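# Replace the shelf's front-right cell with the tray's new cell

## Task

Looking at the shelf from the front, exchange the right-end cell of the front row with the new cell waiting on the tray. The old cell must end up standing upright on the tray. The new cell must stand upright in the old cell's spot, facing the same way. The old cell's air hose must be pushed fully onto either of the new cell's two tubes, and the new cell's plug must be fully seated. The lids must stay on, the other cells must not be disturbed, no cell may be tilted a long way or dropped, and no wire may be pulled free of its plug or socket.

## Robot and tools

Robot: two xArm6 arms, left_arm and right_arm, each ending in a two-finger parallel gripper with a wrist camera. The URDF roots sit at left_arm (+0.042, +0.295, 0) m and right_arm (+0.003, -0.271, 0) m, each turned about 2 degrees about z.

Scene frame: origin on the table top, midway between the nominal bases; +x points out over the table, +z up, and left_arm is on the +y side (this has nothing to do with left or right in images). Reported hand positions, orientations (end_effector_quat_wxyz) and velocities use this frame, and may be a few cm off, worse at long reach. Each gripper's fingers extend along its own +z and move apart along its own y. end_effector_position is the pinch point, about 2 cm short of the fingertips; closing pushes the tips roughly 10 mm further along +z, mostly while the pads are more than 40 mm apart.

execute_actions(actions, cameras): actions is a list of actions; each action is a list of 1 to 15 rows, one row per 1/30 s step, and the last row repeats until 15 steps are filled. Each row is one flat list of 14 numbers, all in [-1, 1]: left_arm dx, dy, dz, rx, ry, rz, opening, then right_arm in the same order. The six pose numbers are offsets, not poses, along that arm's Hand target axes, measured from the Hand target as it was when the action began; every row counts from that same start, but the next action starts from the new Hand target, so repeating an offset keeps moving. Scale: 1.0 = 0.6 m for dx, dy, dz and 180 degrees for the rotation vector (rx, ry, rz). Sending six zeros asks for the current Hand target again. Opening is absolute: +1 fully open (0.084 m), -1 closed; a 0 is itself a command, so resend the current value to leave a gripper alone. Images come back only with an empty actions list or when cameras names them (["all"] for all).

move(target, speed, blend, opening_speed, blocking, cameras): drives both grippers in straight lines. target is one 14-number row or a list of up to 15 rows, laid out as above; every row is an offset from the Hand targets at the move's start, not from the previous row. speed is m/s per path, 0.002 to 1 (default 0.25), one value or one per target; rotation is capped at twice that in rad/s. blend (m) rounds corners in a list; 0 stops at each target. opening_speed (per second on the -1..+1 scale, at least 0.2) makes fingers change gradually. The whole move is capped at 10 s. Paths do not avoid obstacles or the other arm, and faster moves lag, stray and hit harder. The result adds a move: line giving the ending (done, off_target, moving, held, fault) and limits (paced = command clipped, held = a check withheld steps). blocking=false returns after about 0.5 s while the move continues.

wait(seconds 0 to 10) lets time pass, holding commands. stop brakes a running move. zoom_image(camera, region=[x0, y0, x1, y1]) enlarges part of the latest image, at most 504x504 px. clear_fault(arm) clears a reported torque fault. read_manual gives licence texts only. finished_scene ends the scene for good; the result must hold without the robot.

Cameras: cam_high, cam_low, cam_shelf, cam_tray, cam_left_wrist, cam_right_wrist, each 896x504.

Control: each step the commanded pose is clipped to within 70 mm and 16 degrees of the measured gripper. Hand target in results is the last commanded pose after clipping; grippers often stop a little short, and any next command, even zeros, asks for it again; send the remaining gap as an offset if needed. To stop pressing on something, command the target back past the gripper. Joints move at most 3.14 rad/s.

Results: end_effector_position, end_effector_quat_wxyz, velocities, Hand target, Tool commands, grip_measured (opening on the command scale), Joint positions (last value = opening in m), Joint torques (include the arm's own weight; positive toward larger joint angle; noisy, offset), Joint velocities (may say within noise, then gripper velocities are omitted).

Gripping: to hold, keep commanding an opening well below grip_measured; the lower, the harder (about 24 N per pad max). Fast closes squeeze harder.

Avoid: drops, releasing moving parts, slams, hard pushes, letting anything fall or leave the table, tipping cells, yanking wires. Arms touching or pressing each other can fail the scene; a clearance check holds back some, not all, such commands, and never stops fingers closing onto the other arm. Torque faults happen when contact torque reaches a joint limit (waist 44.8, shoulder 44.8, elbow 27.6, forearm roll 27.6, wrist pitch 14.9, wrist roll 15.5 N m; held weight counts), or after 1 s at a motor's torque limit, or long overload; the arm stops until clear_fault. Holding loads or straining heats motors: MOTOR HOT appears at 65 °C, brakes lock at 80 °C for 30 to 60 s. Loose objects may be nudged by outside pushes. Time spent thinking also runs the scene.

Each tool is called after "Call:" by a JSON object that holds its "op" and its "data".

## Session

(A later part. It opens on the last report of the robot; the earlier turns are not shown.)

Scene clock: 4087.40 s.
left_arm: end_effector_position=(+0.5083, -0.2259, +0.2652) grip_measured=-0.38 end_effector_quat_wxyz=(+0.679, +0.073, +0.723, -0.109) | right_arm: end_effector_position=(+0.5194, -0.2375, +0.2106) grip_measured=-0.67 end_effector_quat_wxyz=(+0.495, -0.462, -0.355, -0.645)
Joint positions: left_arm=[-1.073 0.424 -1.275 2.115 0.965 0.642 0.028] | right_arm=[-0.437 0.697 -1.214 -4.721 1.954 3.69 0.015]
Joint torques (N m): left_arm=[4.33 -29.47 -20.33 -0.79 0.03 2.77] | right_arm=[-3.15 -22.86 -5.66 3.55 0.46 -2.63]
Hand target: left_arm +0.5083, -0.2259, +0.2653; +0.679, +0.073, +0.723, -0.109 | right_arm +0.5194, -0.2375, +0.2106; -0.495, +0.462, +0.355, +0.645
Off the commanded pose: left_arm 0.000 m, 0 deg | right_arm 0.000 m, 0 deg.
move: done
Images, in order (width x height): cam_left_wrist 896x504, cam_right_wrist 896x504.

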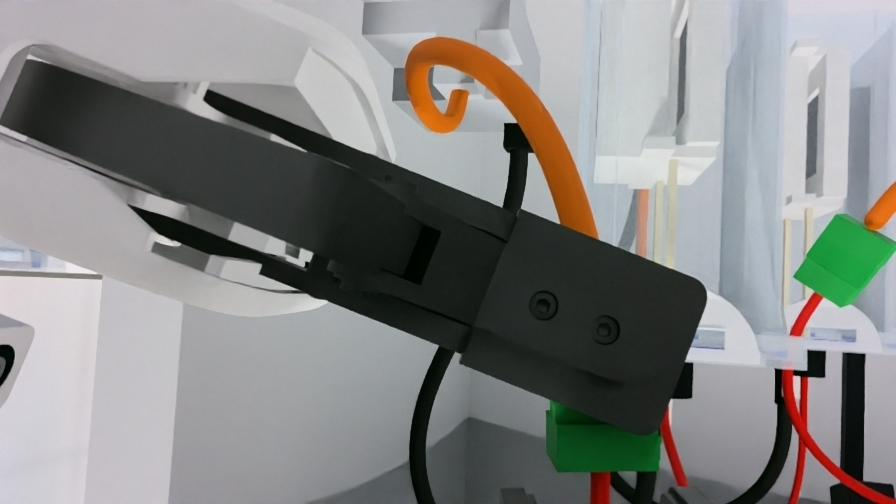

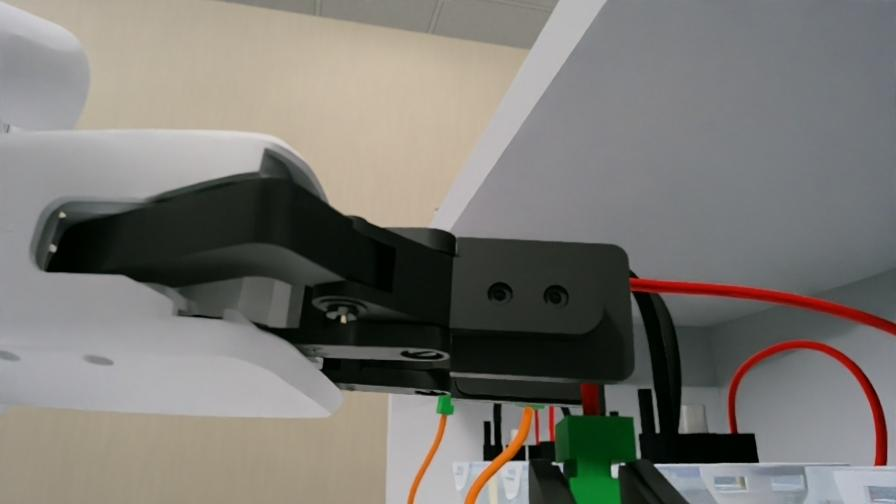

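Call:
{"op": "move", "data": {"target": [[0.0222,0,0,0,0,0,-0.36,0,0,0,0,0,0,-1],[0.0222,0,0,0,0,0,-1,0,0,0,0,0,0,-1],[0.0222,0,0,0,0,0,-1,0,0,0,0,0,0,-0.55],[0.0222,0,0,0,0,0,-1,-0.0095,0,-0.0032,0,0,0,-0.55],[0.0222,0,0,0,0,0,-1,-0.0095,0,-0.0032,0,0,0,-1]], "speed": 0.04, "opening_speed": 0.35, "cameras": ["cam_left_wrist","cam_right_wrist"]}}

Call:
{"op": "zoom_image", "data": {"camera": "cam_right_wrist", "region": [530, 370, 650, 504]}}

Scene clock: 4104.93 s.
left_arm: end_effector_position=(+0.5074, -0.2265, +0.2520) grip_measured=-0.55 end_effector_quat_wxyz=(+0.679, +0.073, +0.723, -0.109) | right_arm: end_effector_position=(+0.5194, -0.2375, +0.2045) grip_measured=-0.67 end_effector_quat_wxyz=(+0.495, -0.462, -0.355, -0.645)
Joint positions: left_arm=[-1.077 0.448 -1.273 2.126 0.981 0.617 0.02] | right_arm=[-0.437 0.713 -1.221 -4.725 1.954 3.68 0.015]
Joint torques (N m): left_arm=[3.39 -19.76 -16.64 -0.14 2.25 -2.5] | right_arm=[3 -18.08 -11 2.53 0.85 -2.72]
Hand target: left_arm +0.5074, -0.2265, +0.2520; +0.679, +0.073, +0.723, -0.109 | right_arm +0.5194, -0.2375, +0.2046; -0.495, +0.462, +0.355, +0.645
Off the commanded pose: left_arm 0.000 m, 0 deg | right_arm 0.000 m, 0 deg.
move: done
Images, in order (width x height): cam_left_wrist 896x504, cam_right_wrist 896x504.

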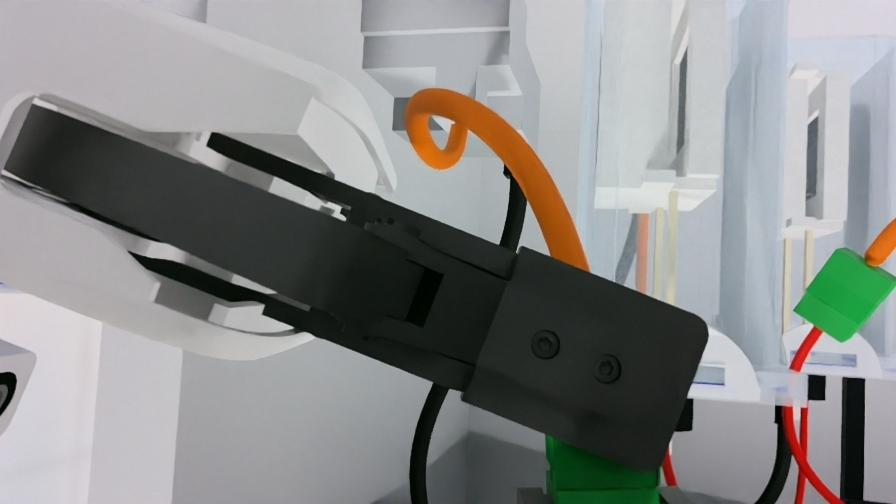

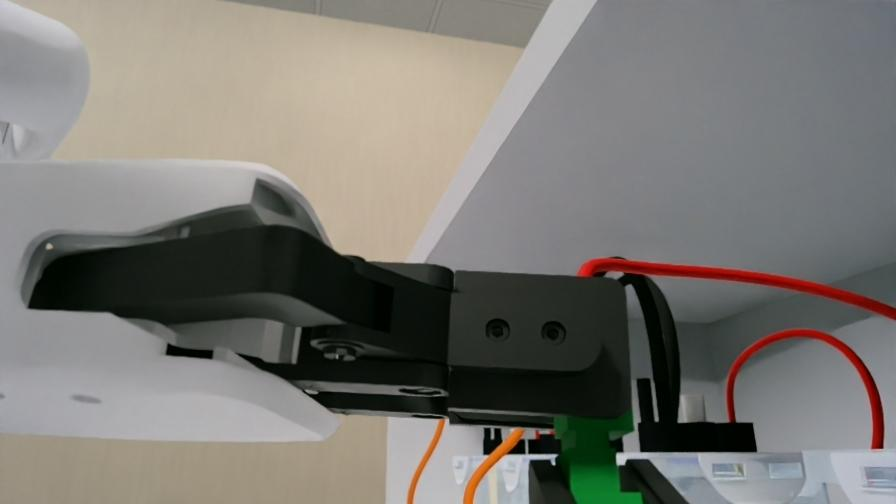

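Scaled by 3.761.

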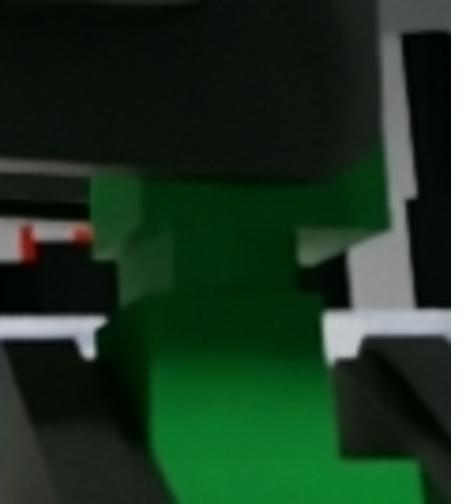

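Call:
{"op": "move", "data": {"target": [[0.0025,0.0007,0,0.0111,0,0,-1,0,0,0,0,0,0,-1],[0.0037,-0.0007,0,-0.0111,0,0,-1,0,0,0,0,0,0,-1],[0.0045,0.0007,0,0.0111,0,0,-1,0,0,0,0,0,0,-1],[0.0053,-0.0007,0,-0.0111,0,0,-1,0,0,0,0,0,0,-1],[0.006,0,0,0,0,0,-1,0,0,0,0,0,0,-1]], "speed": 0.03, "cameras": ["cam_left_wrist","cam_right_wrist"]}}

Call:
{"op": "zoom_image", "data": {"camera": "cam_right_wrist", "region": [530, 370, 650, 504]}}

Scene clock: 4114.77 s.
left_arm: end_effector_position=(+0.5071, -0.2266, +0.2484) grip_measured=-0.55 end_effector_quat_wxyz=(+0.679, +0.073, +0.723, -0.109) | right_arm: end_effector_position=(+0.5194, -0.2375, +0.2045) grip_measured=-0.67 end_effector_quat_wxyz=(+0.495, -0.462, -0.355, -0.645)
Joint positions: left_arm=[-1.079 0.454 -1.273 2.129 0.986 0.61 0.02] | right_arm=[-0.437 0.713 -1.221 -4.725 1.954 3.68 0.015]
Joint torques (N m): left_arm=[2.33 -15.98 -3.22 0.45 -5.17 -2.88] | right_arm=[5.19 -33.65 -10.91 4.35 4.35 -1.73]
Hand target: left_arm +0.5071, -0.2266, +0.2484; +0.679, +0.073, +0.723, -0.109 | right_arm +0.5194, -0.2375, +0.2046; -0.495, +0.462, +0.355, +0.645
Off the commanded pose: left_arm 0.000 m, 0 deg | right_arm 0.000 m, 0 deg.
move: done
Images, in order (width x height): cam_left_wrist 896x504, cam_right_wrist 896x504.

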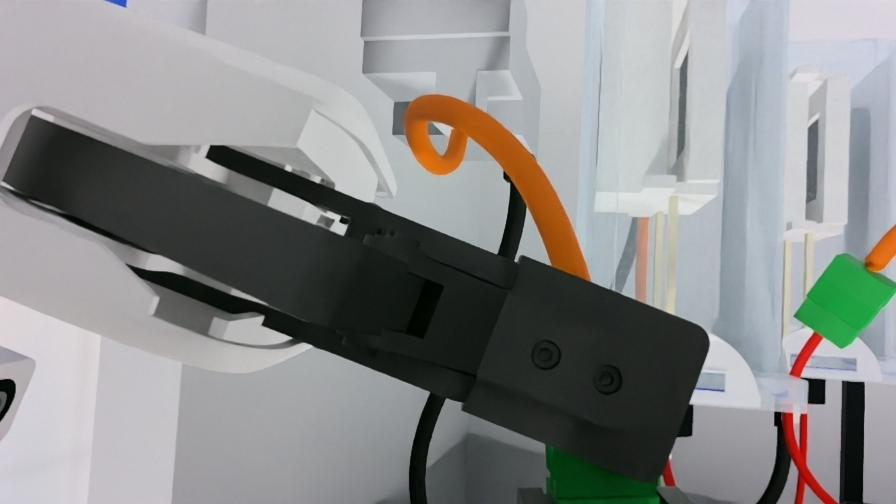

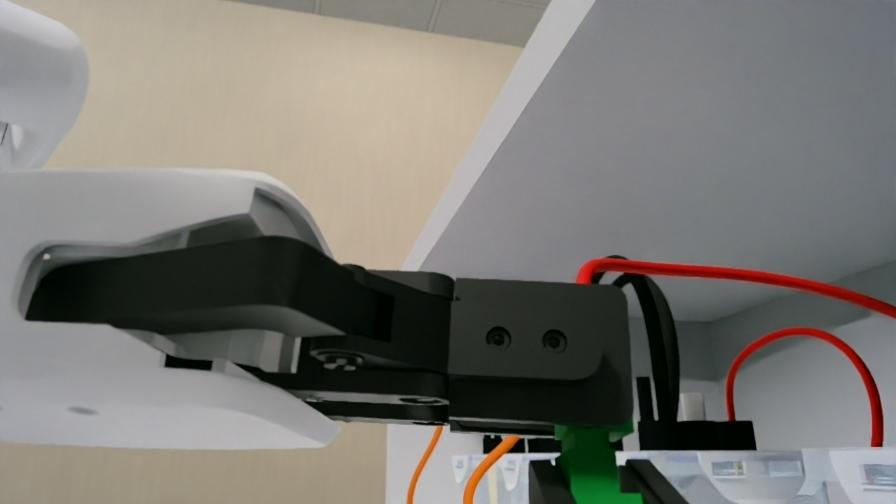

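Scaled by 3.761.

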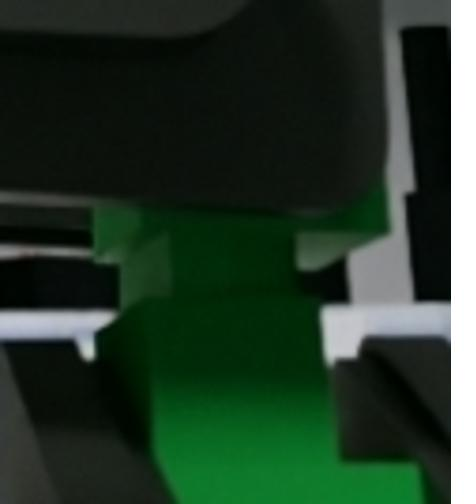

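Call:
{"op": "move", "data": {"target": [[0,0,0,0,0,0,-1,0,0,0,0,0,0,-0.45],[0,0,0,0,0,0,-1,-0.0172,0,-0.0168,0,-0.115,0,-0.45]], "speed": 0.04, "opening_speed": 0.3, "cameras": ["cam_left_wrist","cam_right_wrist"]}}

Call:
{"op": "zoom_image", "data": {"camera": "cam_right_wrist", "region": [500, 300, 700, 504]}}

Call:
{"op": "zoom_image", "data": {"camera": "cam_left_wrist", "region": [480, 304, 680, 504]}}

Scene clock: 4157.10 s.
left_arm: end_effector_position=(+0.5071, -0.2266, +0.2484) grip_measured=-0.55 end_effector_quat_wxyz=(+0.679, +0.073, +0.723, -0.109) | right_arm: end_effector_position=(+0.5178, -0.2435, +0.1915) grip_measured=-0.47 end_effector_quat_wxyz=(-0.423, +0.570, +0.438, +0.551)
Joint positions: left_arm=[-1.079 0.454 -1.273 2.129 0.986 0.61 0.02] | right_arm=[-0.432 0.513 -1.159 -4.892 1.662 3.774 0.024]
Joint torques (N m): left_arm=[1.64 -28.88 -19.5 0.35 3.05 1.8] | right_arm=[5.52 -26.01 -6.66 -1.47 0.23 2.82]
Hand target: left_arm +0.5071, -0.2266, +0.2484; +0.679, +0.073, +0.723, -0.109 | right_arm +0.5178, -0.2435, +0.1915; -0.423, +0.570, +0.438, +0.551
Off the commanded pose: left_arm 0.000 m, 0 deg | right_arm 0.000 m, 0 deg.
move: done
Images, in order (width x height): cam_left_wrist 896x504, cam_right_wrist 896x504.

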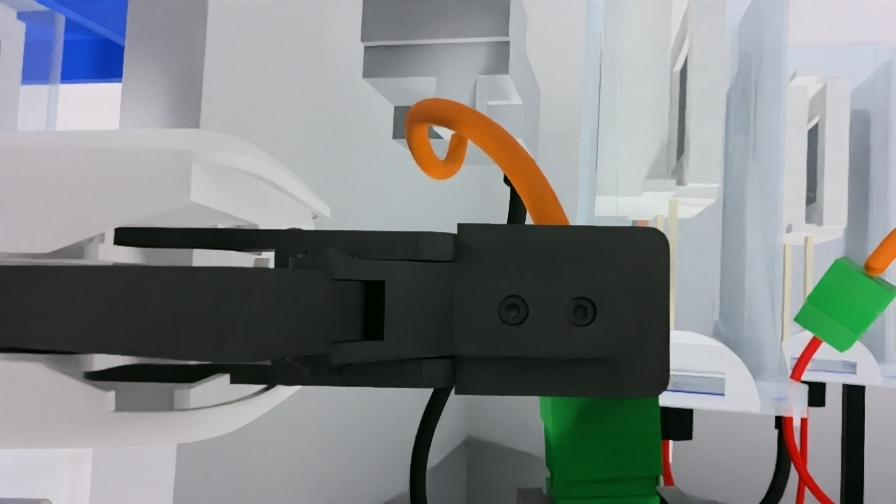

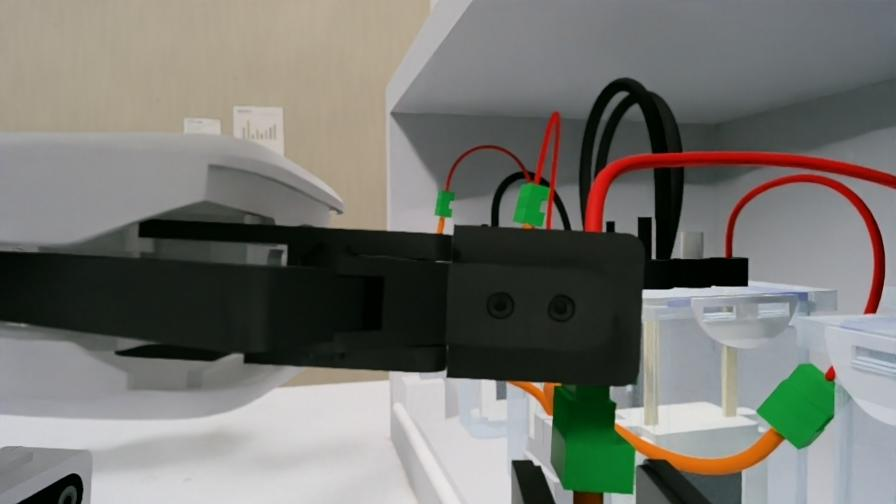

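Scaled by 2.471.

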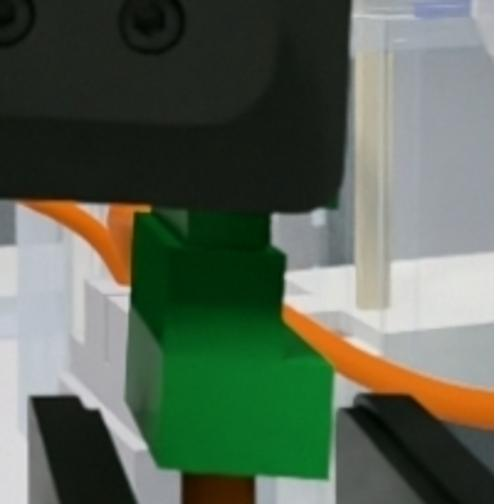

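Scaled by 2.520.

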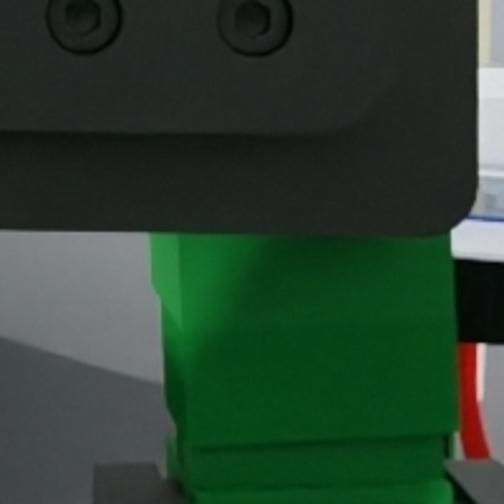

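Call:
{"op": "execute_actions", "data": {"actions": [], "cameras": ["cam_left_wrist","cam_right_wrist"]}}

Scene clock: 4173.33 s.
left_arm: end_effector_position=(+0.5071, -0.2266, +0.2484) grip_measured=-0.55 end_effector_quat_wxyz=(+0.679, +0.073, +0.723, -0.109) | right_arm: end_effector_position=(+0.5178, -0.2435, +0.1915) grip_measured=-0.47 end_effector_quat_wxyz=(-0.423, +0.570, +0.438, +0.551)
Joint positions: left_arm=[-1.079 0.454 -1.273 2.129 0.986 0.61 0.02] | right_arm=[-0.432 0.513 -1.159 -4.892 1.662 3.774 0.024]
Joint velocities: within noise
Joint torques (N m): left_arm=[1.48 -28.82 -19.52 0.38 3.05 1.96] | right_arm=[5.88 -26.23 -6.9 -1.35 0.31 2.65]
Hand target: left_arm +0.5071, -0.2266, +0.2484; +0.679, +0.073, +0.723, -0.109 | right_arm +0.5178, -0.2435, +0.1915; -0.423, +0.570, +0.438, +0.551
Tool commands: left_gripper/opening=-1.0 right_gripper/opening=-0.45
Off the commanded pose: left_arm 0.000 m, 0 deg | right_arm 0.000 m, 0 deg.
Images, in order (width x height): cam_left_wrist 896x504, cam_right_wrist 896x504.

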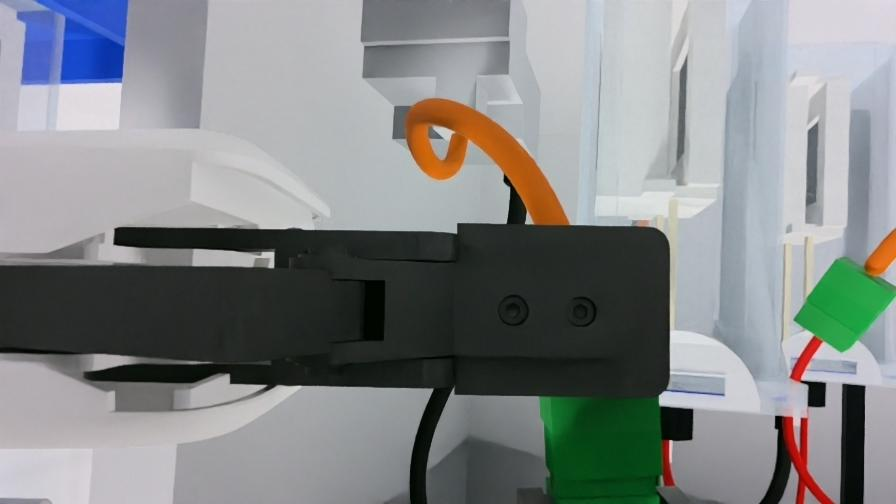

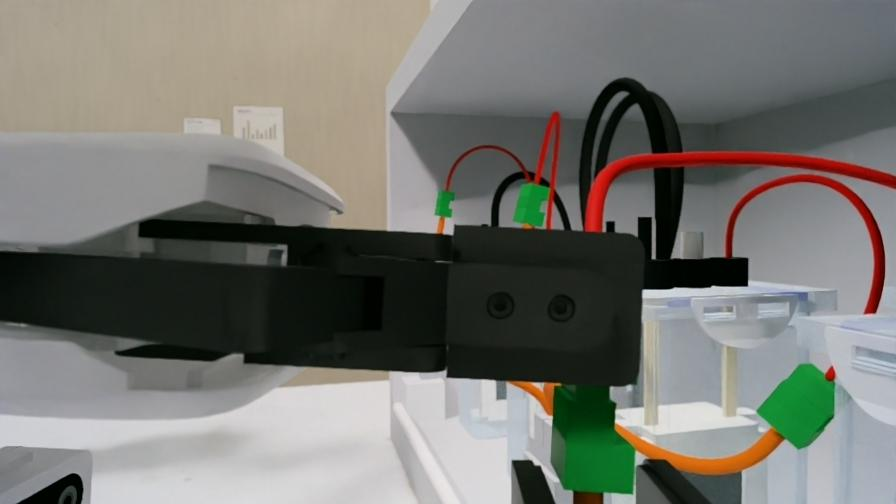

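Call:
{"op": "zoom_image", "data": {"camera": "cam_right_wrist", "region": [460, 354, 740, 504]}}

Call:
{"op": "zoom_image", "data": {"camera": "cam_left_wrist", "region": [460, 354, 740, 504]}}

Scaled by 1.800.

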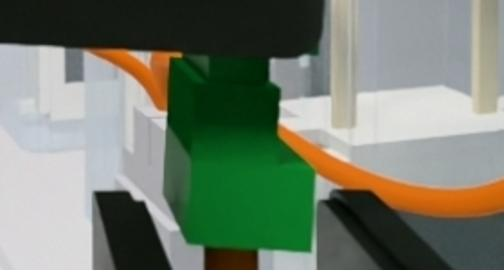

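Scaled by 1.800.

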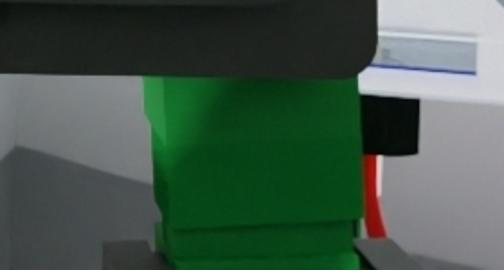

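Call:
{"op": "move", "data": {"target": [0,0,0,0,0,0,-1,-0.005,0,0,0,0,0,-0.45], "speed": 0.02}}

Call:
{"op": "move", "data": {"target": [0,0,0,0,0,0,-1,0,0,0,0,0,0,-0.78], "opening_speed": 0.25, "cameras": ["cam_right_wrist"]}}

Call:
{"op": "zoom_image", "data": {"camera": "cam_right_wrist", "region": [460, 354, 740, 504]}}

Scene clock: 4191.40 s.
left_arm: end_effector_position=(+0.5071, -0.2266, +0.2484) grip_measured=-0.55 end_effector_quat_wxyz=(+0.679, +0.073, +0.723, -0.109) | right_arm: end_effector_position=(+0.5177, -0.2436, +0.1886) grip_measured=-0.47 end_effector_quat_wxyz=(-0.423, +0.570, +0.438, +0.551)
Joint positions: left_arm=[-1.079 0.454 -1.273 2.129 0.986 0.61 0.02] | right_arm=[-0.432 0.521 -1.16 -4.893 1.661 3.769 0.024]
Joint torques (N m): left_arm=[1.39 -28.97 -19.52 0.28 3.02 2.03] | right_arm=[3.27 -14.47 -12.26 -1.48 0.33 -2.66]
Hand target: left_arm +0.5071, -0.2266, +0.2484; +0.679, +0.073, +0.723, -0.109 | right_arm +0.5178, -0.2436, +0.1885; -0.423, +0.570, +0.438, +0.551
Off the commanded pose: left_arm 0.000 m, 0 deg | right_arm 0.000 m, 0 deg.
move: done

Scene clock: 4192.93 s.
left_arm: end_effector_position=(+0.5071, -0.2266, +0.2484) grip_measured=-0.55 end_effector_quat_wxyz=(+0.679, +0.073, +0.723, -0.109) | right_arm: end_effector_position=(+0.5177, -0.2436, +0.1885) grip_measured=-0.80 end_effector_quat_wxyz=(-0.423, +0.570, +0.438, +0.551)
Joint positions: left_arm=[-1.079 0.454 -1.273 2.129 0.986 0.61 0.02] | right_arm=[-0.432 0.521 -1.16 -4.893 1.661 3.769 0.009]
Joint torques (N m): left_arm=[1.15 -28.7 -18.95 0.23 2.71 1.97] | right_arm=[-3.38 -14.89 -12.18 -0.77 0.26 -2.74]
Hand target: left_arm +0.5071, -0.2266, +0.2484; +0.679, +0.073, +0.723, -0.109 | right_arm +0.5178, -0.2436, +0.1885; -0.423, +0.570, +0.438, +0.551
Off the commanded pose: left_arm 0.000 m, 0 deg | right_arm 0.000 m, 0 deg.
move: done
Images, in order (width x height): cam_right_wrist 896x504.

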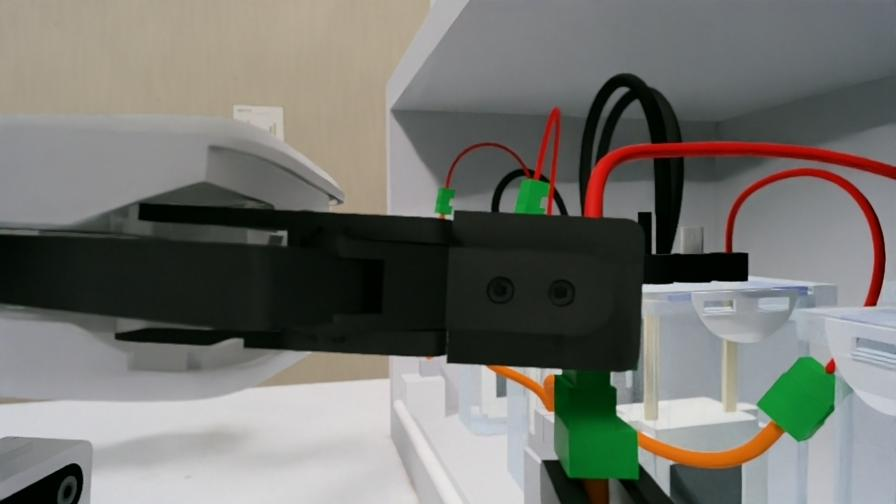

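Scaled by 1.800.

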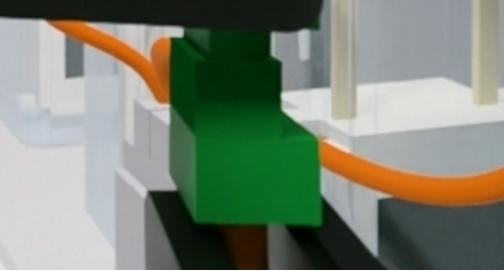

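Call:
{"op": "move", "data": {"target": [0,0,0,0,0,0,-1,0.0037,0,0,0,0,0,-0.78], "speed": 0.01, "cameras": ["cam_right_wrist"]}}

Call:
{"op": "zoom_image", "data": {"camera": "cam_right_wrist", "region": [460, 354, 740, 504]}}

Scene clock: 4197.00 s.
left_arm: end_effector_position=(+0.5071, -0.2267, +0.2486) grip_measured=-0.55 end_effector_quat_wxyz=(+0.679, +0.073, +0.723, -0.109) | right_arm: end_effector_position=(+0.5178, -0.2436, +0.1906) grip_measured=-0.80 end_effector_quat_wxyz=(-0.423, +0.570, +0.438, +0.551)
Joint positions: left_arm=[-1.079 0.454 -1.273 2.129 0.986 0.61 0.02] | right_arm=[-0.432 0.515 -1.159 -4.892 1.661 3.773 0.009]
Joint torques (N m): left_arm=[1.08 -21.3 -12.24 0.22 0.84 1.96] | right_arm=[-2.17 -30.09 -8.67 6.15 3.9 2.62]
Hand target: left_arm +0.5071, -0.2266, +0.2484; +0.679, +0.073, +0.723, -0.109 | right_arm +0.5178, -0.2435, +0.1908; -0.423, +0.570, +0.438, +0.551
Off the commanded pose: left_arm 0.000 m, 0 deg | right_arm 0.000 m, 0 deg.
move: done
Images, in order (width x height): cam_right_wrist 896x504.

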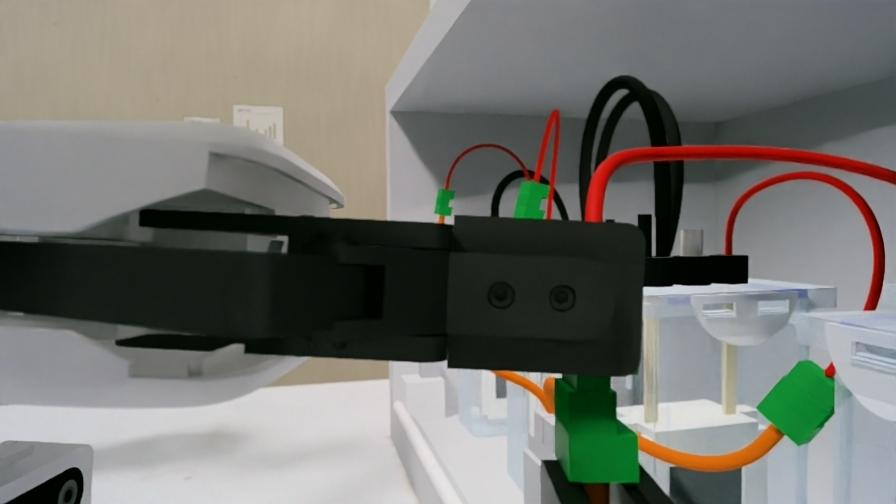

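Scaled by 1.800.

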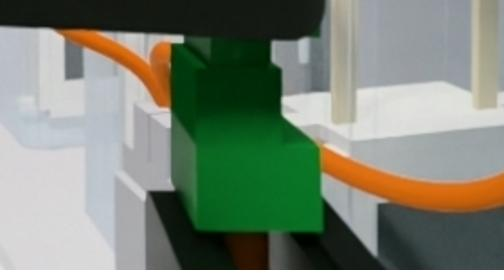

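Call:
{"op": "move", "data": {"target": [0,0,0,0,0,0,-1,0,0,0,0,0,0,-0.9], "opening_speed": 0.25}}

Call:
{"op": "move", "data": {"target": [0,0,0,0,0,0,-0.36,0,0,0,0,0,0,-0.9], "opening_speed": 0.3, "cameras": ["cam_left_wrist","cam_right_wrist"]}}

Scene clock: 4204.00 s.
left_arm: end_effector_position=(+0.5071, -0.2266, +0.2484) grip_measured=-0.55 end_effector_quat_wxyz=(+0.679, +0.073, +0.723, -0.109) | right_arm: end_effector_position=(+0.5178, -0.2435, +0.1908) grip_measured=-0.84 end_effector_quat_wxyz=(-0.423, +0.570, +0.438, +0.551)
Joint positions: left_arm=[-1.079 0.454 -1.273 2.129 0.986 0.61 0.02] | right_arm=[-0.432 0.515 -1.159 -4.892 1.662 3.773 0.007]
Joint torques (N m): left_arm=[0.93 -10.71 -8.63 0.05 -2.16 2.04] | right_arm=[4.99 -30.59 -14.18 6.44 3.48 2.59]
Hand target: left_arm +0.5071, -0.2266, +0.2484; +0.679, +0.073, +0.723, -0.109 | right_arm +0.5178, -0.2435, +0.1908; -0.423, +0.570, +0.438, +0.551
Off the commanded pose: left_arm 0.000 m, 0 deg | right_arm 0.000 m, 0 deg.
move: done

Scene clock: 4206.37 s.
left_arm: end_effector_position=(+0.5071, -0.2266, +0.2484) grip_measured=-0.38 end_effector_quat_wxyz=(+0.679, +0.073, +0.723, -0.109) | right_arm: end_effector_position=(+0.5178, -0.2435, +0.1909) grip_measured=-0.85 end_effector_quat_wxyz=(-0.423, +0.570, +0.438, +0.551)
Joint positions: left_arm=[-1.079 0.454 -1.273 2.129 0.986 0.61 0.028] | right_arm=[-0.432 0.515 -1.159 -4.892 1.662 3.773 0.007]
Joint torques (N m): left_arm=[0.94 -29.62 -20.02 0.13 3.1 2] | right_arm=[4.82 -14.27 -6.61 -1.37 1.14 2.51]
Hand target: left_arm +0.5071, -0.2266, +0.2484; +0.679, +0.073, +0.723, -0.109 | right_arm +0.5178, -0.2435, +0.1908; -0.423, +0.570, +0.438, +0.551
Off the commanded pose: left_arm 0.000 m, 0 deg | right_arm 0.000 m, 0 deg.
move: done
Images, in order (width x height): cam_left_wrist 896x504, cam_right_wrist 896x504.

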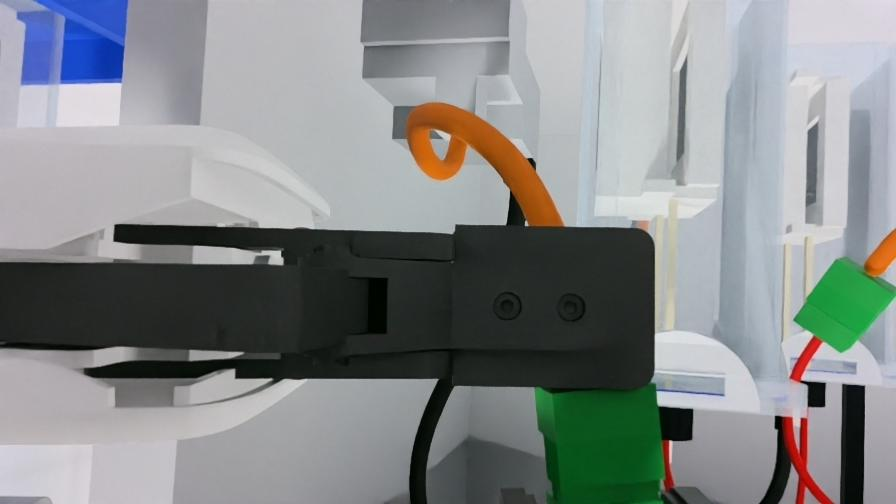

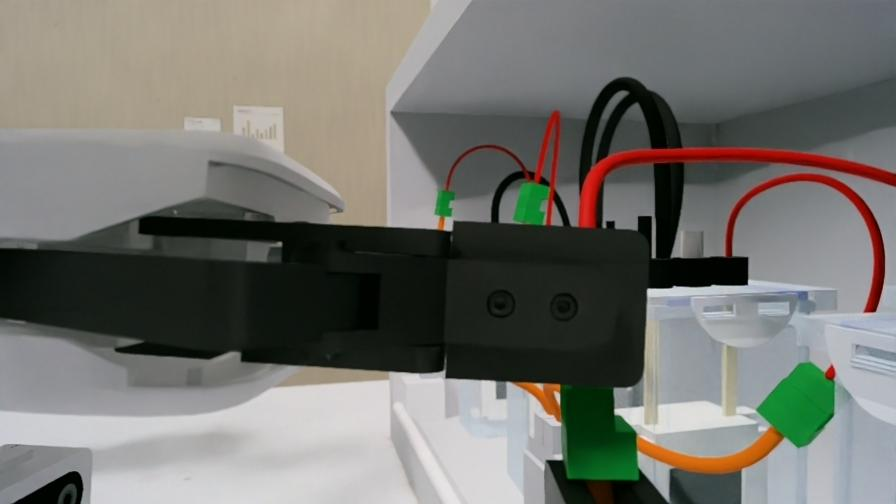

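Call:
{"op": "move", "data": {"target": [-0.0267,0,0,0,0,0,-0.36,0,0,0,0,0,0,-0.9], "speed": 0.03, "cameras": ["cam_left_wrist","cam_right_wrist"]}}

Call:
{"op": "zoom_image", "data": {"camera": "cam_left_wrist", "region": [460, 354, 740, 504]}}

Call:
{"op": "zoom_image", "data": {"camera": "cam_right_wrist", "region": [460, 354, 740, 504]}}

Scene clock: 4211.23 s.
left_arm: end_effector_position=(+0.5082, -0.2259, +0.2643) grip_measured=-0.38 end_effector_quat_wxyz=(+0.679, +0.073, +0.723, -0.109) | right_arm: end_effector_position=(+0.5178, -0.2435, +0.1908) grip_measured=-0.85 end_effector_quat_wxyz=(-0.423, +0.570, +0.438, +0.551)
Joint positions: left_arm=[-1.073 0.425 -1.275 2.116 0.966 0.64 0.028] | right_arm=[-0.432 0.515 -1.159 -4.892 1.662 3.773 0.007]
Joint torques (N m): left_arm=[4.49 -29.79 -20.42 -0.72 0.1 2.95] | right_arm=[4.46 -13.96 -6.58 -1.42 0.12 2.41]
Hand target: left_arm +0.5082, -0.2259, +0.2644; +0.679, +0.073, +0.723, -0.109 | right_arm +0.5178, -0.2435, +0.1908; -0.423, +0.570, +0.438, +0.551
Off the commanded pose: left_arm 0.000 m, 0 deg | right_arm 0.000 m, 0 deg.
move: done
Images, in order (width x height): cam_left_wrist 896x504, cam_right_wrist 896x504.

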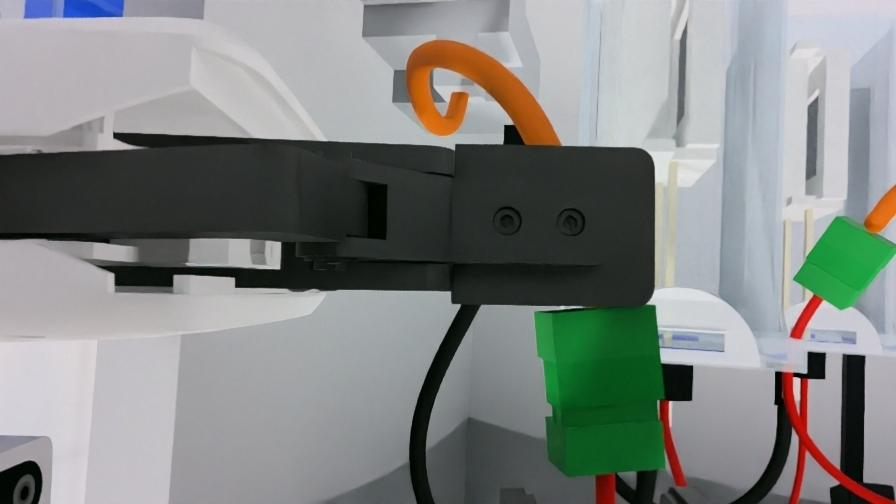

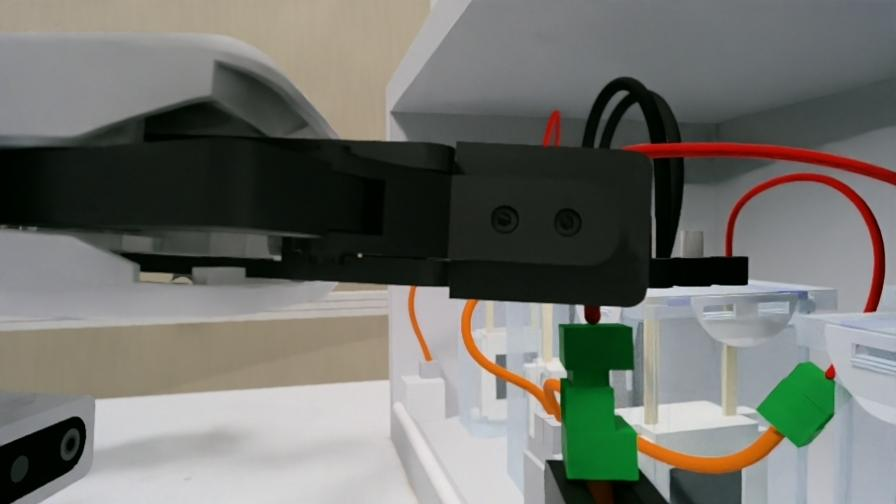

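Scaled by 1.800.

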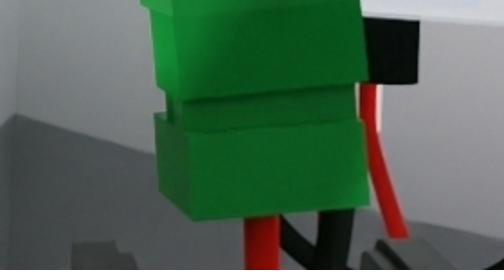

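Scaled by 1.800.

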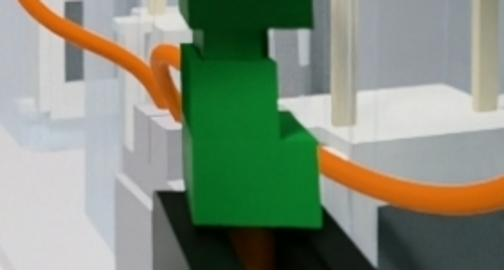

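Call:
{"op": "move", "data": {"target": [0,0,0,0,0,0,-0.79,0,0,0,0,0,0,-0.9], "opening_speed": 0.3}}

Call:
{"op": "move", "data": {"target": [0.01,0,0,0,0,0,-0.79,0,0,0,0,0,0,-0.9], "speed": 0.02, "cameras": ["cam_left_wrist","cam_right_wrist"]}}

Call:
{"op": "zoom_image", "data": {"camera": "cam_left_wrist", "region": [460, 354, 740, 504]}}

Call:
{"op": "zoom_image", "data": {"camera": "cam_right_wrist", "region": [460, 304, 740, 504]}}

Scene clock: 4222.83 s.
left_arm: end_effector_position=(+0.5082, -0.2259, +0.2644) grip_measured=-0.81 end_effector_quat_wxyz=(+0.679, +0.073, +0.723, -0.109) | right_arm: end_effector_position=(+0.5178, -0.2435, +0.1908) grip_measured=-0.85 end_effector_quat_wxyz=(-0.423, +0.570, +0.438, +0.551)
Joint positions: left_arm=[-1.073 0.425 -1.275 2.116 0.966 0.64 0.008] | right_arm=[-0.432 0.515 -1.159 -4.892 1.662 3.773 0.007]
Joint torques (N m): left_arm=[3.91 -29.1 -20.01 -0.78 0.17 2.73] | right_arm=[3.71 -14.08 -6.62 -1.54 0.13 2.27]
Hand target: left_arm +0.5082, -0.2259, +0.2644; +0.679, +0.073, +0.723, -0.109 | right_arm +0.5178, -0.2435, +0.1908; -0.423, +0.570, +0.438, +0.551
Off the commanded pose: left_arm 0.000 m, 0 deg | right_arm 0.000 m, 0 deg.
move: done

Scene clock: 4223.57 s.
left_arm: end_effector_position=(+0.5078, -0.2262, +0.2585) grip_measured=-0.81 end_effector_quat_wxyz=(+0.679, +0.073, +0.723, -0.109) | right_arm: end_effector_position=(+0.5178, -0.2435, +0.1907) grip_measured=-0.85 end_effector_quat_wxyz=(-0.423, +0.570, +0.438, +0.551)
Joint positions: left_arm=[-1.075 0.436 -1.274 2.121 0.974 0.629 0.008] | right_arm=[-0.432 0.515 -1.159 -4.892 1.661 3.773 0.007]
Joint torques (N m): left_arm=[-3.6 -17.68 -15.56 1.64 2.42 -2.79] | right_arm=[3.78 -15.52 -7.23 -0.87 0.54 2.38]
Hand target: left_arm +0.5078, -0.2262, +0.2584; +0.679, +0.073, +0.723, -0.109 | right_arm +0.5178, -0.2435, +0.1908; -0.423, +0.570, +0.438, +0.551
Off the commanded pose: left_arm 0.000 m, 0 deg | right_arm 0.000 m, 0 deg.
move: done
Images, in order (width x height): cam_left_wrist 896x504, cam_right_wrist 896x504.

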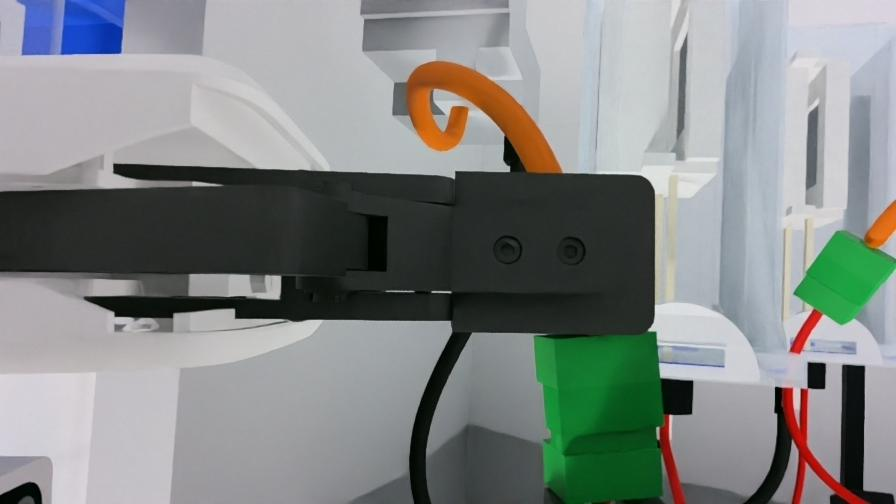

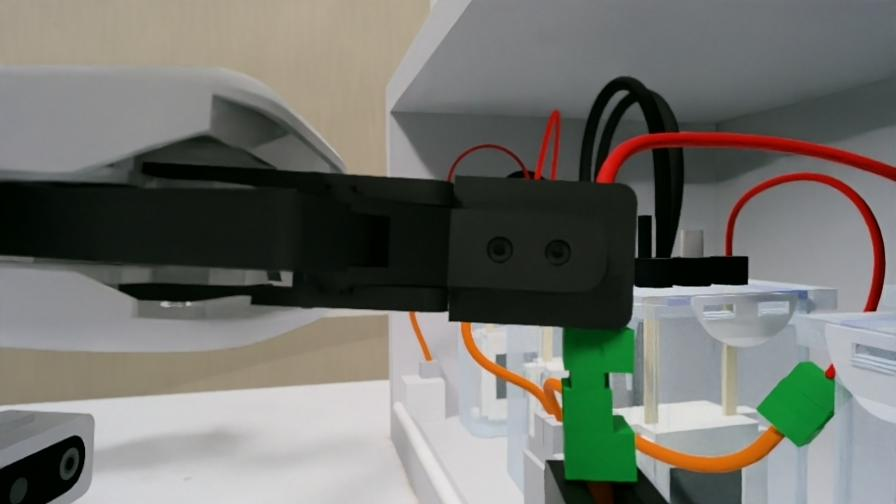

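Scaled by 1.800.

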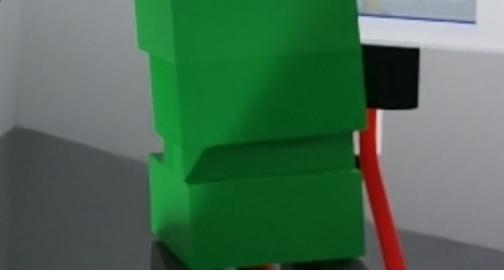

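Scaled by 1.800.

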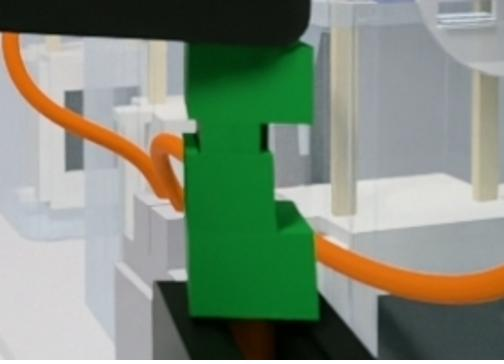

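Call:
{"op": "move", "data": {"target": [0.004,0,0,0,0,0,-0.79,0,0,0,0,0,0,-0.9], "speed": 0.015}}

Call:
{"op": "move", "data": {"target": [0.004,0,0,0,0,0,-0.79,0,0,0,0,0,0,-0.9], "speed": 0.015, "cameras": ["cam_left_wrist"]}}

Call:
{"op": "zoom_image", "data": {"camera": "cam_left_wrist", "region": [460, 354, 740, 504]}}

Scene clock: 4228.57 s.
left_arm: end_effector_position=(+0.5077, -0.2263, +0.2562) grip_measured=-0.81 end_effector_quat_wxyz=(+0.679, +0.073, +0.722, -0.109) | right_arm: end_effector_position=(+0.5178, -0.2436, +0.1907) grip_measured=-0.85 end_effector_quat_wxyz=(-0.423, +0.570, +0.438, +0.551)
Joint positions: left_arm=[-1.076 0.44 -1.274 2.123 0.977 0.624 0.008] | right_arm=[-0.432 0.515 -1.159 -4.892 1.661 3.773 0.007]
Joint torques (N m): left_arm=[-2.23 -5.73 -3.43 -0.32 -0.98 -2.64] | right_arm=[3.05 -26.58 -12.25 4.55 3.51 2.23]
Hand target: left_arm +0.5076, -0.2263, +0.2560; +0.679, +0.073, +0.723, -0.109 | right_arm +0.5178, -0.2435, +0.1908; -0.423, +0.570, +0.438, +0.551
Off the commanded pose: left_arm 0.000 m, 0 deg | right_arm 0.000 m, 0 deg.
move: done

Scene clock: 4229.27 s.
left_arm: end_effector_position=(+0.5075, -0.2264, +0.2536) grip_measured=-0.81 end_effector_quat_wxyz=(+0.679, +0.073, +0.723, -0.109) | right_arm: end_effector_position=(+0.5178, -0.2436, +0.1907) grip_measured=-0.85 end_effector_quat_wxyz=(-0.423, +0.570, +0.438, +0.551)
Joint positions: left_arm=[-1.077 0.445 -1.273 2.125 0.979 0.62 0.008] | right_arm=[-0.432 0.515 -1.159 -4.892 1.661 3.773 0.007]
Joint torques (N m): left_arm=[-3.25 -1.62 0.63 -0.55 -2.54 -2.78] | right_arm=[3.1 -26.89 -12.57 4.84 6.51 2.36]
Hand target: left_arm +0.5075, -0.2264, +0.2536; +0.679, +0.073, +0.723, -0.109 | right_arm +0.5178, -0.2435, +0.1908; -0.423, +0.570, +0.438, +0.551
Off the commanded pose: left_arm 0.000 m, 0 deg | right_arm 0.000 m, 0 deg.
move: done
Images, in order (width x height): cam_left_wrist 896x504.

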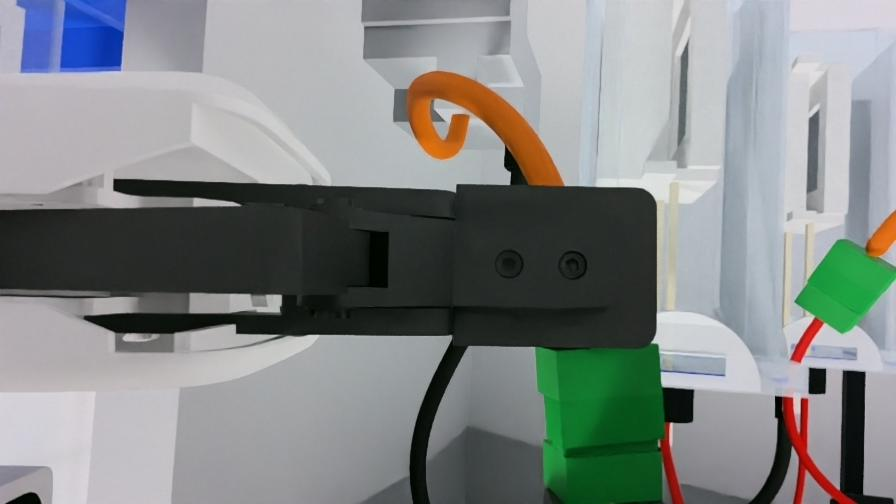

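Scaled by 1.800.

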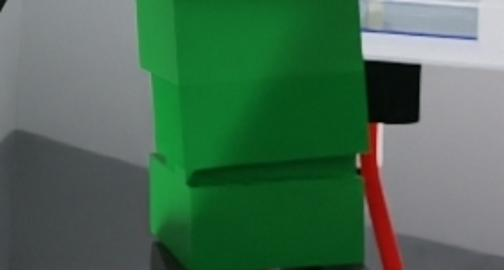

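Excellent, moving in. Continue.

Call:
{"op": "move", "data": {"target": [0.003,0,0,0,0,0,-0.79,0,0,0,0,0,0,-0.9], "speed": 0.015, "cameras": ["cam_left_wrist","cam_right_wrist"]}}

Call:
{"op": "zoom_image", "data": {"camera": "cam_left_wrist", "region": [460, 354, 740, 504]}}

Call:
{"op": "zoom_image", "data": {"camera": "cam_right_wrist", "region": [460, 304, 740, 504]}}

Scene clock: 4233.77 s.
left_arm: end_effector_position=(+0.5074, -0.2265, +0.2520) grip_measured=-0.81 end_effector_quat_wxyz=(+0.679, +0.073, +0.722, -0.109) | right_arm: end_effector_position=(+0.5177, -0.2435, +0.1908) grip_measured=-0.85 end_effector_quat_wxyz=(-0.423, +0.570, +0.438, +0.551)
Joint positions: left_arm=[-1.077 0.448 -1.273 2.126 0.982 0.616 0.008] | right_arm=[-0.432 0.515 -1.159 -4.892 1.662 3.773 0.007]
Joint torques (N m): left_arm=[-2.81 1.38 2.46 -1.17 -3.46 -2.68] | right_arm=[2.56 -29.9 -17.14 4.99 5.42 2.1]
Hand target: left_arm +0.5074, -0.2265, +0.2518; +0.679, +0.073, +0.723, -0.109 | right_arm +0.5178, -0.2435, +0.1908; -0.423, +0.570, +0.438, +0.551
Off the commanded pose: left_arm 0.000 m, 0 deg | right_arm 0.000 m, 0 deg.
move: done
Images, in order (width x height): cam_left_wrist 896x504, cam_right_wrist 896x504.

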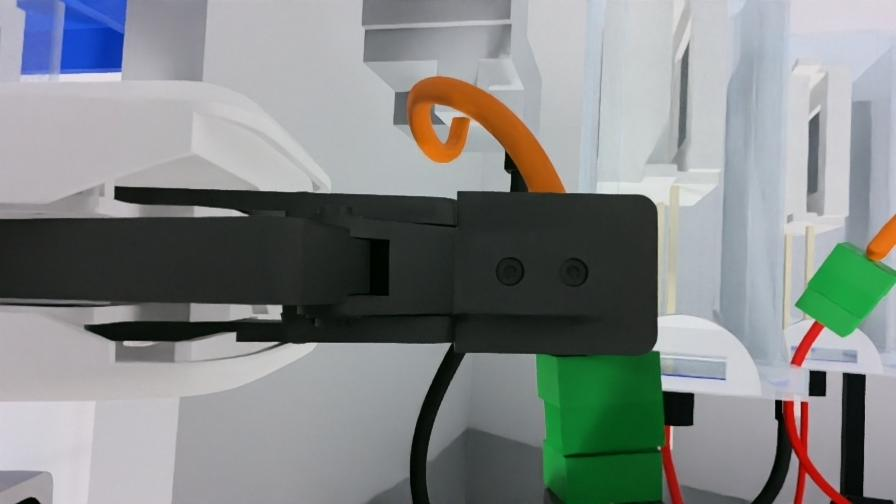

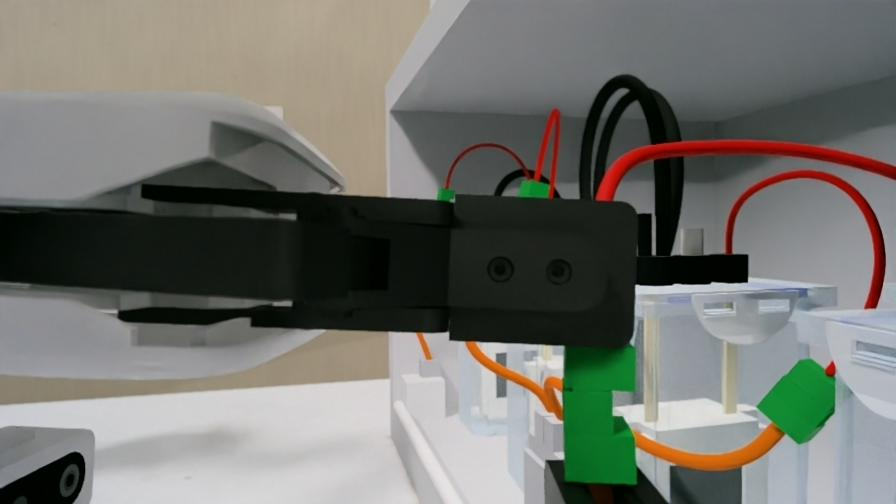

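Scaled by 1.800.

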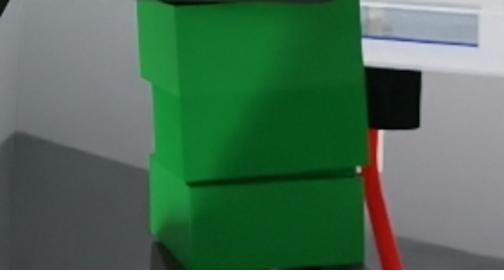

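Scaled by 1.800.

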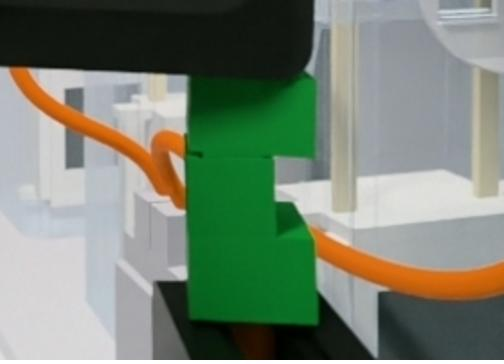

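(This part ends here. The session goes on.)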